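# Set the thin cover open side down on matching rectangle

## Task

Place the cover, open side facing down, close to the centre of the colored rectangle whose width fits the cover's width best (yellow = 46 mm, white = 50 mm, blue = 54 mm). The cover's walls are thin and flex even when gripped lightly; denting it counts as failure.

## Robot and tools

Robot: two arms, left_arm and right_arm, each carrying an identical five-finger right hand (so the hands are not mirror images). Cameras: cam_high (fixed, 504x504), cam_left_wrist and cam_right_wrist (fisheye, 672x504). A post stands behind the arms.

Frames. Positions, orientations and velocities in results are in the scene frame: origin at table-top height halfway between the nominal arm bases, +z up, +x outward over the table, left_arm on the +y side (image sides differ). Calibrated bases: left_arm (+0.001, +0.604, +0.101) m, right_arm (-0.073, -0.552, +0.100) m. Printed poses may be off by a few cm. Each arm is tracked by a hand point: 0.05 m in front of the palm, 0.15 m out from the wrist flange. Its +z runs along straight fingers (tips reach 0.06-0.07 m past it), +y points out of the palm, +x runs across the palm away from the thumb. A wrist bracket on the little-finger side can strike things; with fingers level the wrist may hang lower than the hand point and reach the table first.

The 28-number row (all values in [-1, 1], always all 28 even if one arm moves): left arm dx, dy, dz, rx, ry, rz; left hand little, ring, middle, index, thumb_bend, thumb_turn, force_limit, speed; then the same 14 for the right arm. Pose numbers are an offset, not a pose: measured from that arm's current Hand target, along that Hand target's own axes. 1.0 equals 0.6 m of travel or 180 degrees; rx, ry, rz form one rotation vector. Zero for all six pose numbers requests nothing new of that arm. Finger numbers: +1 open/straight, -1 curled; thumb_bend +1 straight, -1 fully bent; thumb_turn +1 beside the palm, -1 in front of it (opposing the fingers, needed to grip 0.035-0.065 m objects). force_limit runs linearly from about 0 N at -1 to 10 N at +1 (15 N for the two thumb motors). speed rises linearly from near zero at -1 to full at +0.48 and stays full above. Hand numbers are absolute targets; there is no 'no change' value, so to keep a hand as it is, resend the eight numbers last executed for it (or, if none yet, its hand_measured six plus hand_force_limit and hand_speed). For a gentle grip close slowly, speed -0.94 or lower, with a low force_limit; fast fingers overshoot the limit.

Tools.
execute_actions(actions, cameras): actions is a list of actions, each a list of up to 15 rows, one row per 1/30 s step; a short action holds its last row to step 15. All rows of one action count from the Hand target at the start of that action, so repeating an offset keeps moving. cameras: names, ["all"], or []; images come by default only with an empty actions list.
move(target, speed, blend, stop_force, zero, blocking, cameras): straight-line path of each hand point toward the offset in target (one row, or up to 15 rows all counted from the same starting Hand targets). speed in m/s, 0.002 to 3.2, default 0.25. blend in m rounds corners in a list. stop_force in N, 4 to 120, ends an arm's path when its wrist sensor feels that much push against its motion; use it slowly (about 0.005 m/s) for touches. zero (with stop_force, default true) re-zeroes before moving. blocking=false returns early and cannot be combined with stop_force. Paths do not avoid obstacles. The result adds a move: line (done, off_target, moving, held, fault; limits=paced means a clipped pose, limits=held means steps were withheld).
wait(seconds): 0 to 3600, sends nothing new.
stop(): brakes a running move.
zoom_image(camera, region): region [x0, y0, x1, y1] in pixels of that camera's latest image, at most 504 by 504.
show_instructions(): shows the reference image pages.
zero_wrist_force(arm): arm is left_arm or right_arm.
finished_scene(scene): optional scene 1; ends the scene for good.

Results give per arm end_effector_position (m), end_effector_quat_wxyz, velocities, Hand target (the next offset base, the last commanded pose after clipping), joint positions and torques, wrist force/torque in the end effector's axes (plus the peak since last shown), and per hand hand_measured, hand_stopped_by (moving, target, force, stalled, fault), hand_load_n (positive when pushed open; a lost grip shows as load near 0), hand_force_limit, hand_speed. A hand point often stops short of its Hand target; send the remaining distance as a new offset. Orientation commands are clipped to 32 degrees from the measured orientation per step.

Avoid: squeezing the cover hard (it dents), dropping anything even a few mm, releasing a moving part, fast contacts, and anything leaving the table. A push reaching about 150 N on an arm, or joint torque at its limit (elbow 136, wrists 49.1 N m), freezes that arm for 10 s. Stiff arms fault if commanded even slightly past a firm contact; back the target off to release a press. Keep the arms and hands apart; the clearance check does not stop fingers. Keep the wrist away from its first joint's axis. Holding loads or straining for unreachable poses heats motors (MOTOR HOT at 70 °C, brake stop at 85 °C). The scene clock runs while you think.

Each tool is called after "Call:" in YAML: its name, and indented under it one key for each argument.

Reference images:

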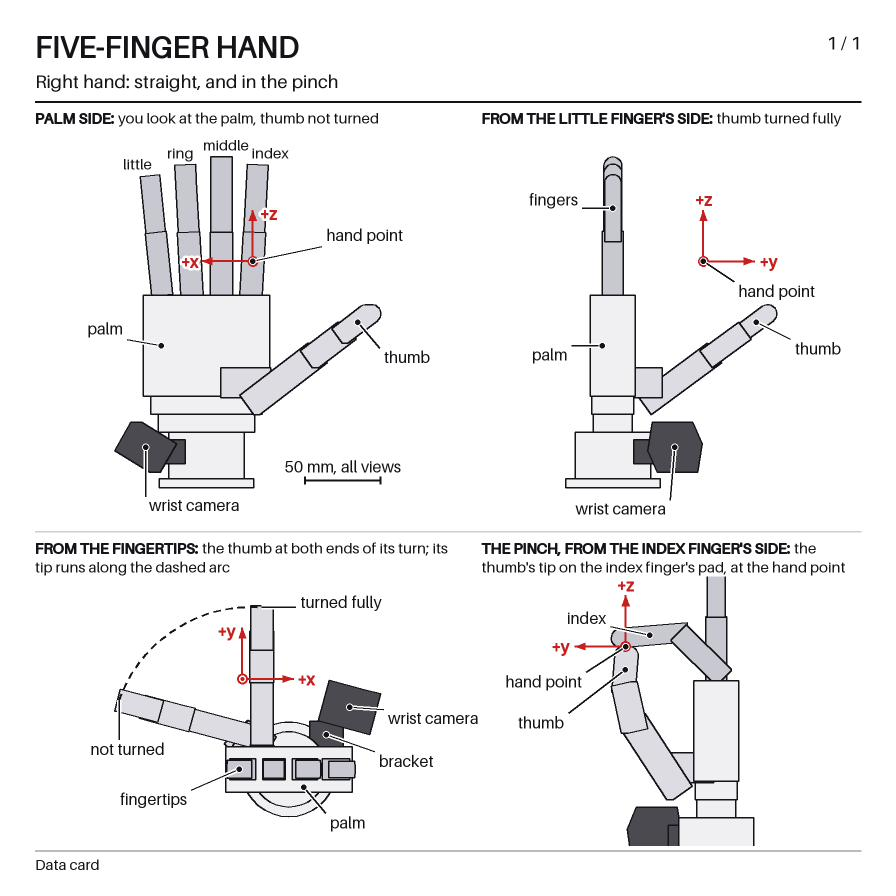

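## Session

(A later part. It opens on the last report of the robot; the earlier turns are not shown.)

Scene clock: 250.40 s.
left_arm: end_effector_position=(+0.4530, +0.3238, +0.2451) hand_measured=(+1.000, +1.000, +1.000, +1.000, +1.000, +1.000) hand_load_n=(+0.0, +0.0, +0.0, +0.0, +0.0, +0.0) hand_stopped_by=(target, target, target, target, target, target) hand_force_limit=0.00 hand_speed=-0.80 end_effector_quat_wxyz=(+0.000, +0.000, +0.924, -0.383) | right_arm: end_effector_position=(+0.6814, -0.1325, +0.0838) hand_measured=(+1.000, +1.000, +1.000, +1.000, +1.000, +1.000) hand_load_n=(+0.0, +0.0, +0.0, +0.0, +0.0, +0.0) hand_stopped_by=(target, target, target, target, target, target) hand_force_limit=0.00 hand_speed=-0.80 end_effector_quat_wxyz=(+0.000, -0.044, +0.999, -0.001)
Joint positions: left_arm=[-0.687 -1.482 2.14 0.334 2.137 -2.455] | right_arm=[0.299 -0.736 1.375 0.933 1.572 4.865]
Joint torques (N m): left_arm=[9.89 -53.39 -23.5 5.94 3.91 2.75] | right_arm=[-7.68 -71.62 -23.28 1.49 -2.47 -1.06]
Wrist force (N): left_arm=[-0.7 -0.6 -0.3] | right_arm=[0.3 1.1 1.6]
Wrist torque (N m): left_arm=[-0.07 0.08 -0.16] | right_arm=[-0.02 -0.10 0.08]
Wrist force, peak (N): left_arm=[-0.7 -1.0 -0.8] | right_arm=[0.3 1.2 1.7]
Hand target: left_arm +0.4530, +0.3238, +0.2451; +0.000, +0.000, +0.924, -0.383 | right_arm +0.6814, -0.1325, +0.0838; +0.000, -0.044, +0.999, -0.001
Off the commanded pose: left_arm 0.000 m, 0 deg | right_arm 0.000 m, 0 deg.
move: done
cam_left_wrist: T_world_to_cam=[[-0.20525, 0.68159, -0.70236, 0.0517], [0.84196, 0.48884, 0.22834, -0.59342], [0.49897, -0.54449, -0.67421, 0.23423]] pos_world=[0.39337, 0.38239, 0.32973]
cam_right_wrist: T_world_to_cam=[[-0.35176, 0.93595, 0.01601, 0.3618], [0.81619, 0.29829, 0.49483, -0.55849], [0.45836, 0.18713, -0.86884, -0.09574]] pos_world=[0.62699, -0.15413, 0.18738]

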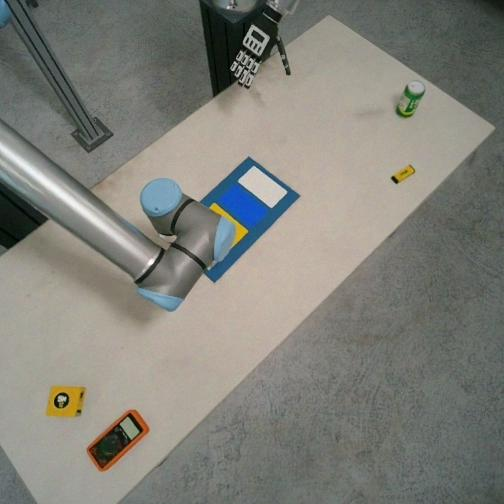

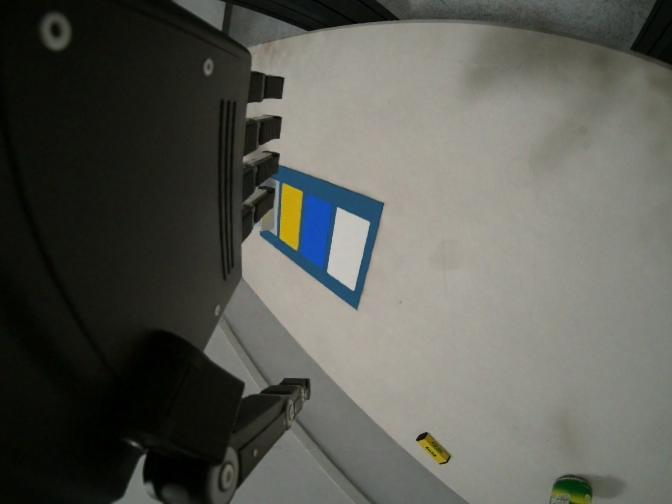

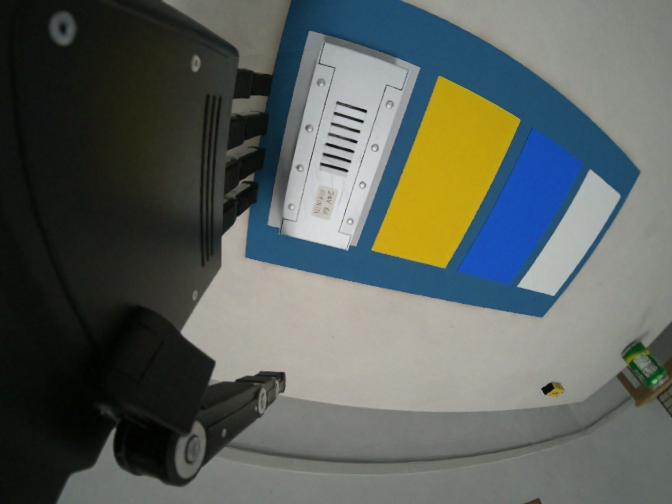

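Call:
move:
  target: [0,0,0,0,0,0,1,1,1,1,1,1,0,-0.8,-0.0003,0.0583,0,0,0,0,1,1,1,1,1,1,0,-0.8]
  speed: 0.02
  cameras: ["all"]

Scene clock: 276.90 s.
left_arm: end_effector_position=(+0.4530, +0.3238, +0.2451) hand_measured=(+1.000, +1.000, +1.000, +1.000, +1.000, +1.000) hand_load_n=(+0.0, +0.0, +0.0, +0.0, +0.0, +0.0) hand_stopped_by=(target, target, target, target, target, target) hand_force_limit=0.00 hand_speed=-0.80 end_effector_quat_wxyz=(+0.000, +0.000, +0.924, -0.383) | right_arm: end_effector_position=(+0.6786, -0.0978, +0.0837) hand_measured=(+1.000, +1.000, +1.000, +1.000, +1.000, +1.000) hand_load_n=(+0.0, +0.0, -0.5, +0.0, +0.0, +0.0) hand_stopped_by=(target, target, target, target, target, target) hand_force_limit=0.00 hand_speed=-0.80 end_effector_quat_wxyz=(+0.000, -0.044, +0.999, -0.001)
Joint positions: left_arm=[-0.687 -1.482 2.14 0.334 2.137 -2.455] | right_arm=[0.341 -0.717 1.338 0.951 1.572 4.908]
Joint torques (N m): left_arm=[14.2 -53.18 -23.96 6.04 3.99 2.72] | right_arm=[15.93 -70.45 -42.04 7.81 -2.85 2.6]
Wrist force (N): left_arm=[-0.3 -0.6 -0.7] | right_arm=[-0.3 1.1 1.1]
Wrist torque (N m): left_arm=[-0.05 0.03 -0.15] | right_arm=[0.06 0.00 0.05]
Wrist force, peak (N): left_arm=[-0.1 -0.8 -1.4] | right_arm=[0.1 1.3 1.7]
Hand target: left_arm +0.4530, +0.3238, +0.2451; +0.000, +0.000, +0.924, -0.383 | right_arm +0.6786, -0.0976, +0.0837; +0.000, -0.044, +0.999, -0.001
Off the commanded pose: left_arm 0.000 m, 0 deg | right_arm 0.000 m, 0 deg.
move: done
cam_left_wrist: T_world_to_cam=[[-0.20525, 0.68159, -0.70236, 0.0517], [0.84196, 0.48884, 0.22834, -0.59342], [0.49897, -0.54449, -0.67421, 0.23423]] pos_world=[0.39337, 0.38239, 0.32973]
cam_right_wrist: T_world_to_cam=[[-0.35174, 0.93596, 0.01602, 0.32832], [0.8162, 0.29826, 0.49483, -0.56657], [0.45836, 0.18713, -0.86884, -0.10095]] pos_world=[0.62419, -0.11943, 0.18738]

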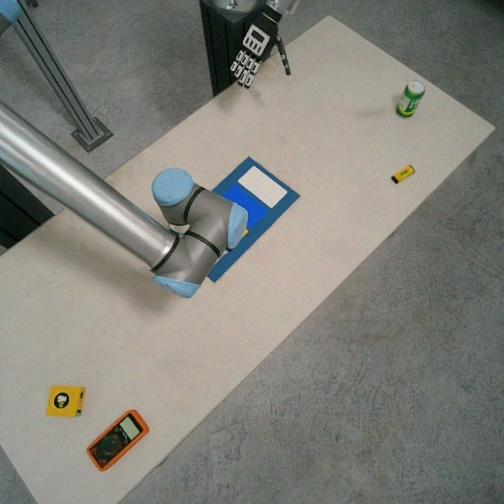

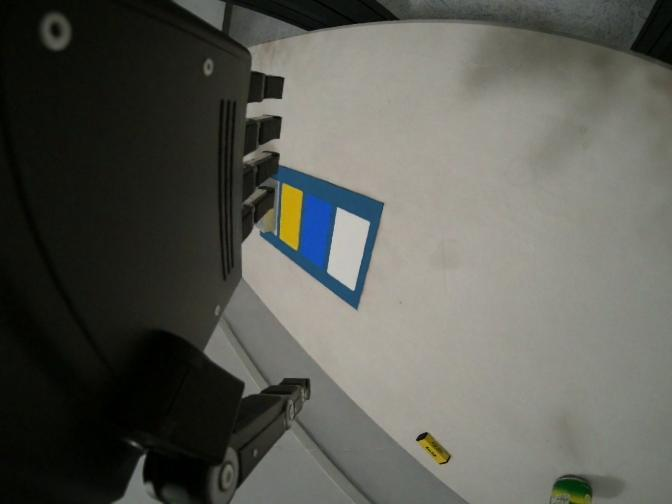

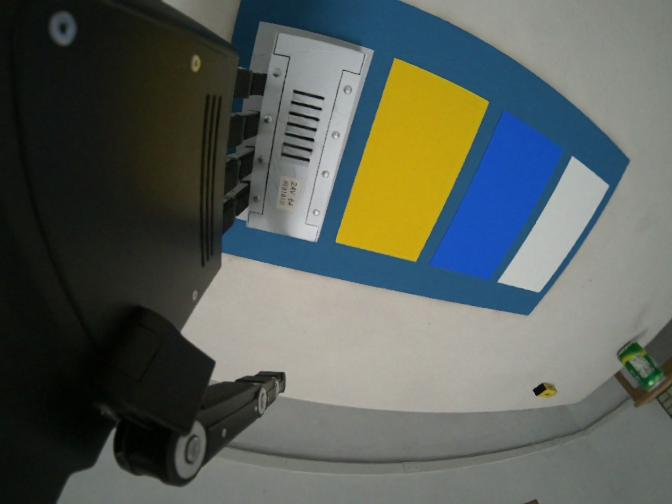

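Call:
zoom_image:
  camera: "cam_right_wrist"
  region: [200, 10, 390, 260]

Scaled by 2.016 from the camera's image (finer frame: 960x720).

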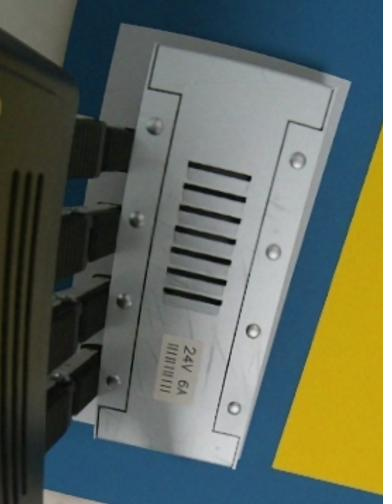

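Call:
move:
  target: [0,0,0,0,0,0,1,1,1,1,1,1,0,-0.8,-0.0017,0.3333,0,0,0,0,1,1,1,1,1,1,0,-0.8]
  speed: 0.04
  cameras: ["all"]

Call:
zoom_image:
  camera: "cam_right_wrist"
  region: [190, 0, 410, 290]

Call:
zoom_image:
  camera: "cam_left_wrist"
  region: [240, 150, 400, 320]

Scene clock: 289.77 s.
left_arm: end_effector_position=(+0.4530, +0.3238, +0.2451) hand_measured=(+1.000, +1.000, +1.000, +1.000, +1.000, +1.000) hand_load_n=(+0.0, +0.0, +0.0, +0.0, +0.0, +0.0) hand_stopped_by=(target, target, target, target, target, target) hand_force_limit=0.00 hand_speed=-0.80 end_effector_quat_wxyz=(+0.000, +0.000, +0.924, -0.383) | right_arm: end_effector_position=(+0.6622, +0.1016, +0.0835) hand_measured=(+1.000, +1.000, +1.000, +1.000, +1.000, +1.000) hand_load_n=(+0.0, +0.0, +0.0, +0.0, +0.0, +0.0) hand_stopped_by=(target, target, target, target, target, target) hand_force_limit=0.00 hand_speed=-0.80 end_effector_quat_wxyz=(+0.000, -0.044, +0.999, +0.000)
Joint positions: left_arm=[-0.687 -1.482 2.14 0.334 2.137 -2.455] | right_arm=[0.564 -0.565 1.034 1.104 1.571 5.13]
Joint torques (N m): left_arm=[12.31 -51.92 -23.61 5.45 3.58 2.64] | right_arm=[12.54 -82.42 -43.94 7.89 -2.28 2.64]
Wrist force (N): left_arm=[-0.3 -0.4 0.0] | right_arm=[0.2 0.6 1.2]
Wrist torque (N m): left_arm=[-0.06 0.01 -0.14] | right_arm=[-0.02 -0.05 0.08]
Wrist force, peak (N): left_arm=[-0.4 -1.1 -0.8] | right_arm=[0.3 0.8 1.9]
Hand target: left_arm +0.4530, +0.3238, +0.2451; +0.000, +0.000, +0.924, -0.383 | right_arm +0.6622, +0.1017, +0.0835; +0.000, -0.044, +0.999, -0.001
Off the commanded pose: left_arm 0.000 m, 0 deg | right_arm 0.000 m, 0 deg.
move: done
cam_left_wrist: T_world_to_cam=[[-0.20525, 0.68159, -0.70236, 0.0517], [0.84196, 0.48884, 0.22834, -0.59342], [0.49897, -0.54449, -0.67421, 0.23423]] pos_world=[0.39337, 0.38239, 0.32973]
cam_right_wrist: T_world_to_cam=[[-0.35166, 0.93599, 0.01607, 0.13587], [0.81624, 0.29817, 0.49483, -0.61252], [0.45836, 0.18713, -0.86884, -0.13101]] pos_world=[0.60779, 0.07998, 0.18708]

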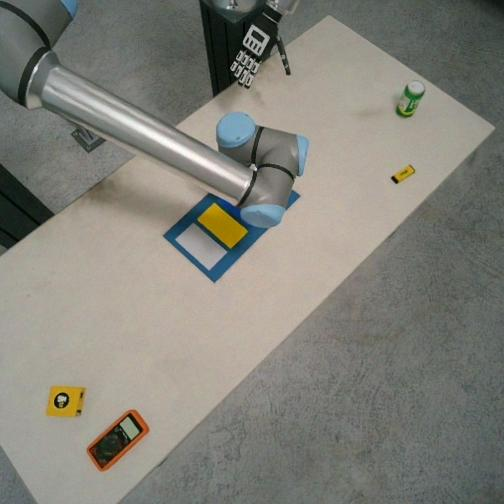

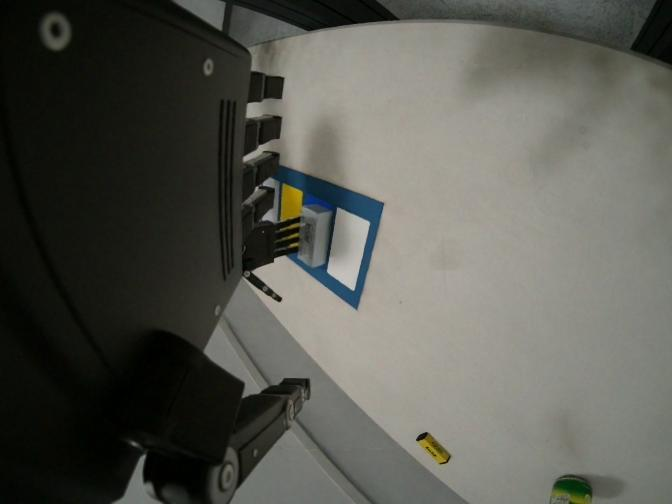

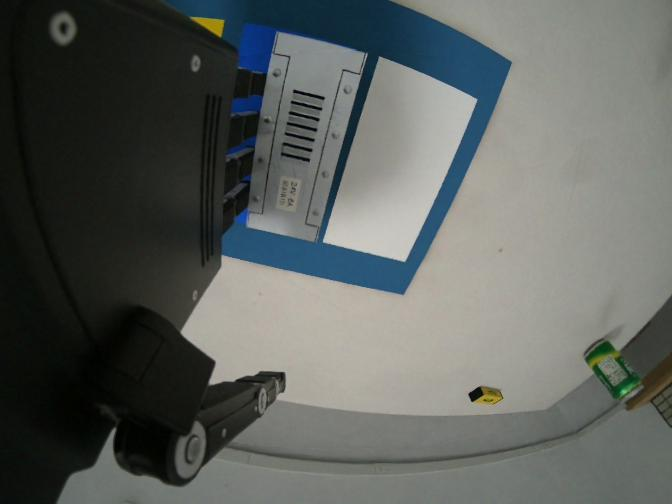

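Scaled by 1.738 from the camera's image (finer frame: 960x720).

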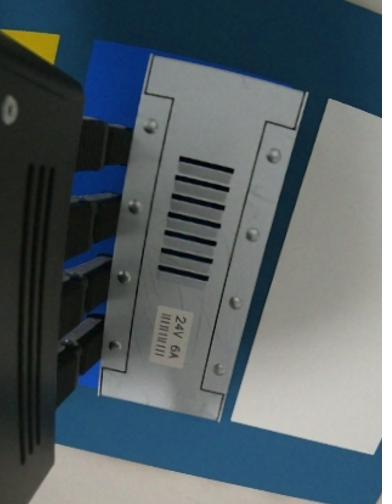

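Scaled by 2.965 from the camera's image (finer frame: 960x720).

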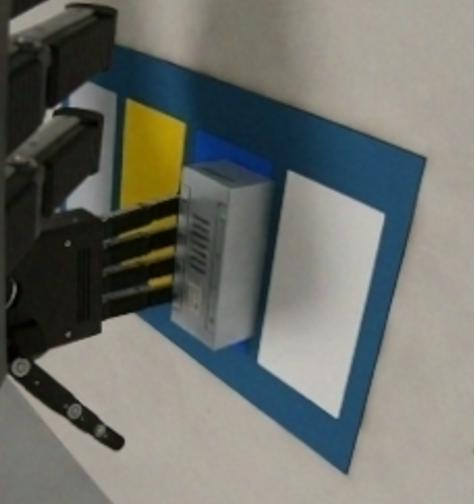

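Call:
move:
  target: [0,0,0,0,0,0,1,1,1,1,1,1,0,-0.8,-0.0006,0.1220,0,0,0,0,1,1,1,1,1,1,0,-0.8]
  speed: 0.03
  cameras: ["all"]

Call:
zoom_image:
  camera: "cam_right_wrist"
  region: [190, 0, 410, 290]

Call:
zoom_image:
  camera: "cam_left_wrist"
  region: [240, 150, 400, 320]

Scene clock: 307.67 s.
left_arm: end_effector_position=(+0.4530, +0.3238, +0.2451) hand_measured=(+1.000, +1.000, +1.000, +1.000, +1.000, +1.000) hand_load_n=(+0.0, +0.0, +0.0, +0.0, +0.0, +0.0) hand_stopped_by=(target, target, target, target, target, target) hand_force_limit=0.00 hand_speed=-0.80 end_effector_quat_wxyz=(+0.000, +0.000, +0.924, -0.383) | right_arm: end_effector_position=(+0.6562, +0.1746, +0.0835) hand_measured=(+1.000, +1.000, +1.000, +1.000, +1.000, +1.000) hand_load_n=(+0.0, +0.0, +0.0, +0.0, +0.0, +0.0) hand_stopped_by=(target, target, target, target, target, target) hand_force_limit=0.00 hand_speed=-0.80 end_effector_quat_wxyz=(+0.000, -0.044, +0.999, -0.001)
Joint positions: left_arm=[-0.687 -1.482 2.14 0.334 2.137 -2.455] | right_arm=[0.635 -0.484 0.869 1.187 1.571 5.201]
Joint torques (N m): left_arm=[13.13 -55.26 -22.64 5.61 3.13 3.07] | right_arm=[12.33 -85.26 -44.91 7.67 -2.49 2.32]
Wrist force (N): left_arm=[-0.5 -0.7 -0.5] | right_arm=[-0.1 0.9 1.3]
Wrist torque (N m): left_arm=[-0.08 0.06 -0.17] | right_arm=[0.01 -0.01 0.06]
Wrist force, peak (N): left_arm=[-0.3 -0.6 -1.3] | right_arm=[0.4 0.4 1.9]
Hand target: left_arm +0.4530, +0.3238, +0.2451; +0.000, +0.000, +0.924, -0.383 | right_arm +0.6562, +0.1747, +0.0835; +0.000, -0.044, +0.999, -0.001
Off the commanded pose: left_arm 0.000 m, 0 deg | right_arm 0.000 m, 0 deg.
move: done
cam_left_wrist: T_world_to_cam=[[-0.20525, 0.68159, -0.70236, 0.0517], [0.84196, 0.48884, 0.22834, -0.59342], [0.49897, -0.54449, -0.67421, 0.23423]] pos_world=[0.39337, 0.38239, 0.32973]
cam_right_wrist: T_world_to_cam=[[-0.35166, 0.93599, 0.01607, 0.0654], [0.81624, 0.29817, 0.49483, -0.62931], [0.45836, 0.18713, -0.86884, -0.14187]] pos_world=[0.60169, 0.15297, 0.18708]

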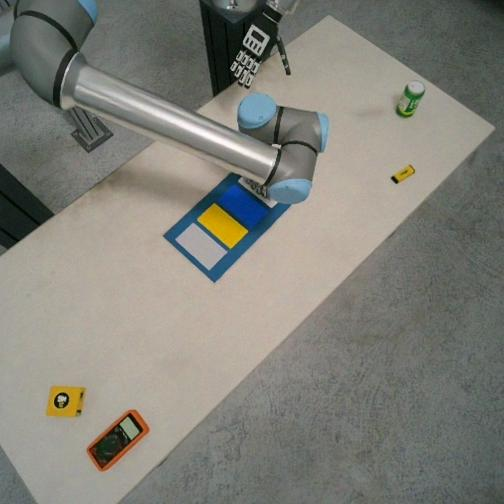

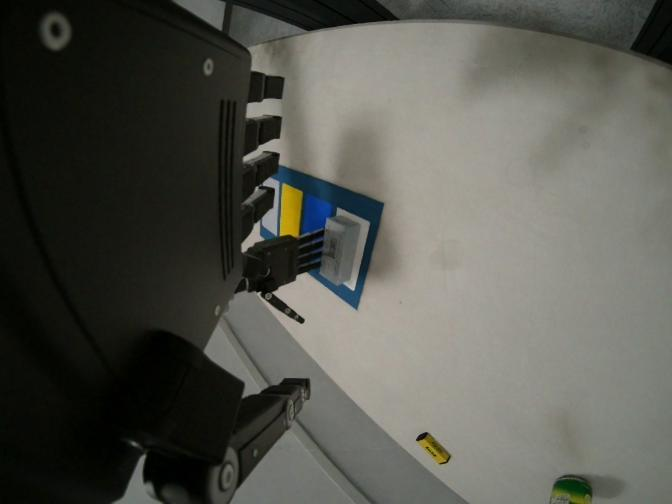

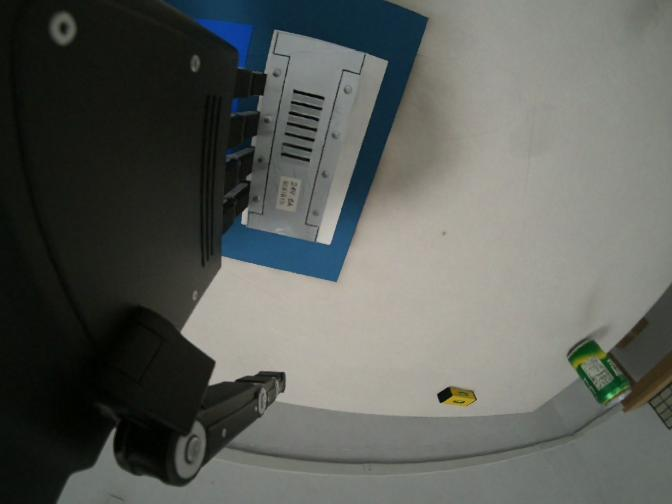

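Scaled by 1.738 from the camera's image (finer frame: 960x720).

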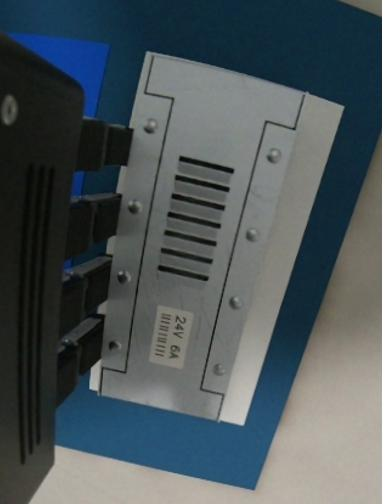

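Scaled by 2.965 from the camera's image (finer frame: 960x720).

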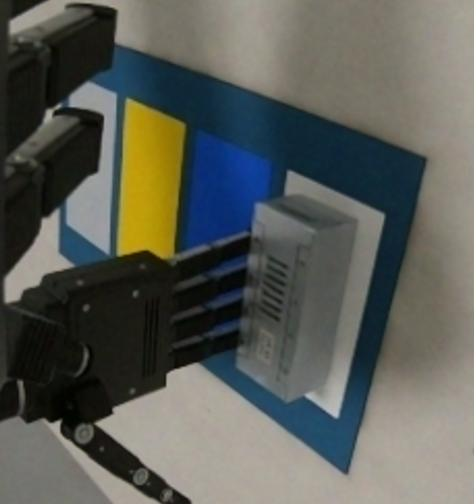

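Call:
move:
  target:
    - [0,0,0,0,0,0,1,1,1,1,1,1,0,-0.8,0,-0.0500,0,0,0,0,1,1,1,1,1,1,0,-0.8]
    - [0,0,0,0,0,0,1,1,1,1,1,1,0,-0.8,0,-0.1,-0.16,0,0,0,1,1,1,1,1,1,0,-0.8]
  speed: [0.04,0.15]
  blend: [0.005,0]
  cameras: ["all"]

Call:
zoom_image:
  camera: "cam_right_wrist"
  region: [290, 60, 450, 270]

Call:
zoom_image:
  camera: "cam_left_wrist"
  region: [240, 150, 400, 320]

Scene clock: 316.43 s.
left_arm: end_effector_position=(+0.4530, +0.3238, +0.2451) hand_measured=(+1.000, +1.000, +1.000, +1.000, +1.000, +1.000) hand_load_n=(+0.0, +0.0, +0.0, +0.0, +0.0, -0.5) hand_stopped_by=(target, target, target, target, target, target) hand_force_limit=0.00 hand_speed=-0.80 end_effector_quat_wxyz=(+0.000, +0.000, +0.924, -0.383) | right_arm: end_effector_position=(+0.6614, +0.1150, +0.1793) hand_measured=(+1.000, +1.000, +1.000, +1.000, +1.000, +1.000) hand_load_n=(+0.0, +0.0, +0.0, +0.0, -0.5, +0.0) hand_stopped_by=(target, target, target, target, target, target) hand_force_limit=0.00 hand_speed=-0.80 end_effector_quat_wxyz=(+0.000, -0.044, +0.999, -0.001)
Joint positions: left_arm=[-0.687 -1.482 2.14 0.334 2.137 -2.455] | right_arm=[0.577 -0.624 0.966 1.23 1.571 5.144]
Joint torques (N m): left_arm=[10.75 -53.91 -23.55 5.75 3.48 2.8] | right_arm=[-14.2 -112.03 -28.82 7.42 1.35 -2.65]
Wrist force (N): left_arm=[-0.4 -1.0 -0.6] | right_arm=[0.3 0.7 1.5]
Wrist torque (N m): left_arm=[-0.11 0.05 -0.17] | right_arm=[-0.04 -0.07 0.20]
Wrist force, peak (N): left_arm=[-0.3 -1.3 -1.0] | right_arm=[0.0 0.9 2.3]
Hand target: left_arm +0.4530, +0.3238, +0.2451; +0.000, +0.000, +0.924, -0.383 | right_arm +0.6614, +0.1150, +0.1795; +0.000, -0.044, +0.999, -0.001
Off the commanded pose: left_arm 0.000 m, 0 deg | right_arm 0.000 m, 0 deg.
move: done
cam_left_wrist: T_world_to_cam=[[-0.20525, 0.68159, -0.70236, 0.0517], [0.84196, 0.48884, 0.22834, -0.59342], [0.49897, -0.54449, -0.67421, 0.23423]] pos_world=[0.39337, 0.38239, 0.32973]
cam_right_wrist: T_world_to_cam=[[-0.35169, 0.93598, 0.01594, 0.12157], [0.81622, 0.29826, 0.4948, -0.66326], [0.45837, 0.18703, -0.86886, -0.0499]] pos_world=[0.60699, 0.09338, 0.28288]

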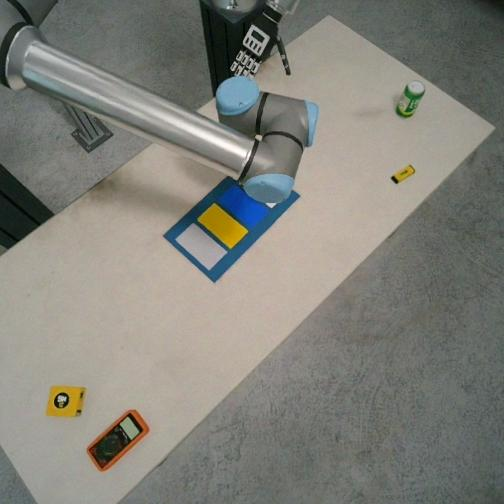

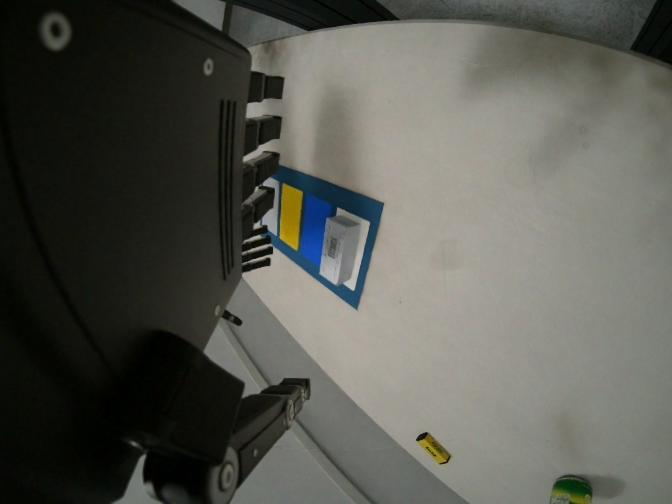

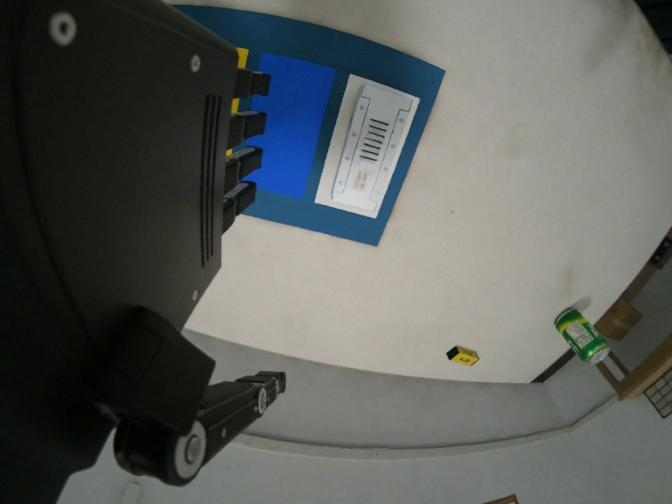

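Scaled by 2.400 from the camera's image (finer frame: 960x720).

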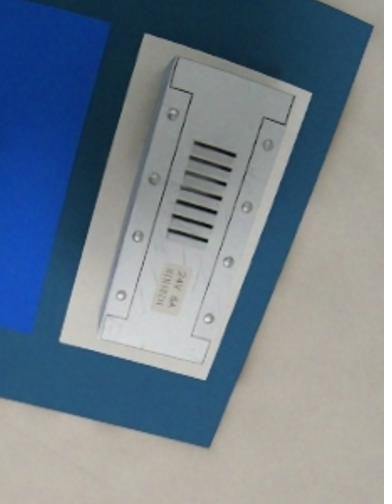

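Scaled by 2.965 from the camera's image (finer frame: 960x720).

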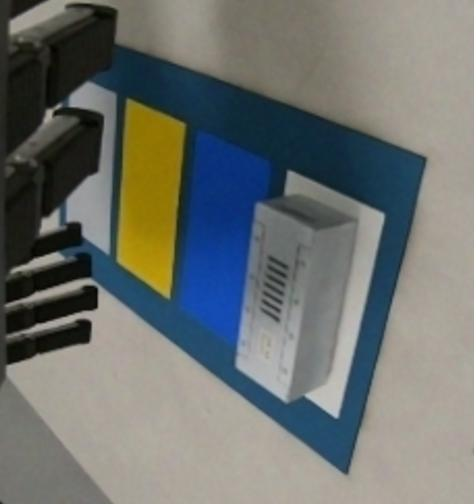

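Call:
finished_scene:

The scene is finished: the task was done.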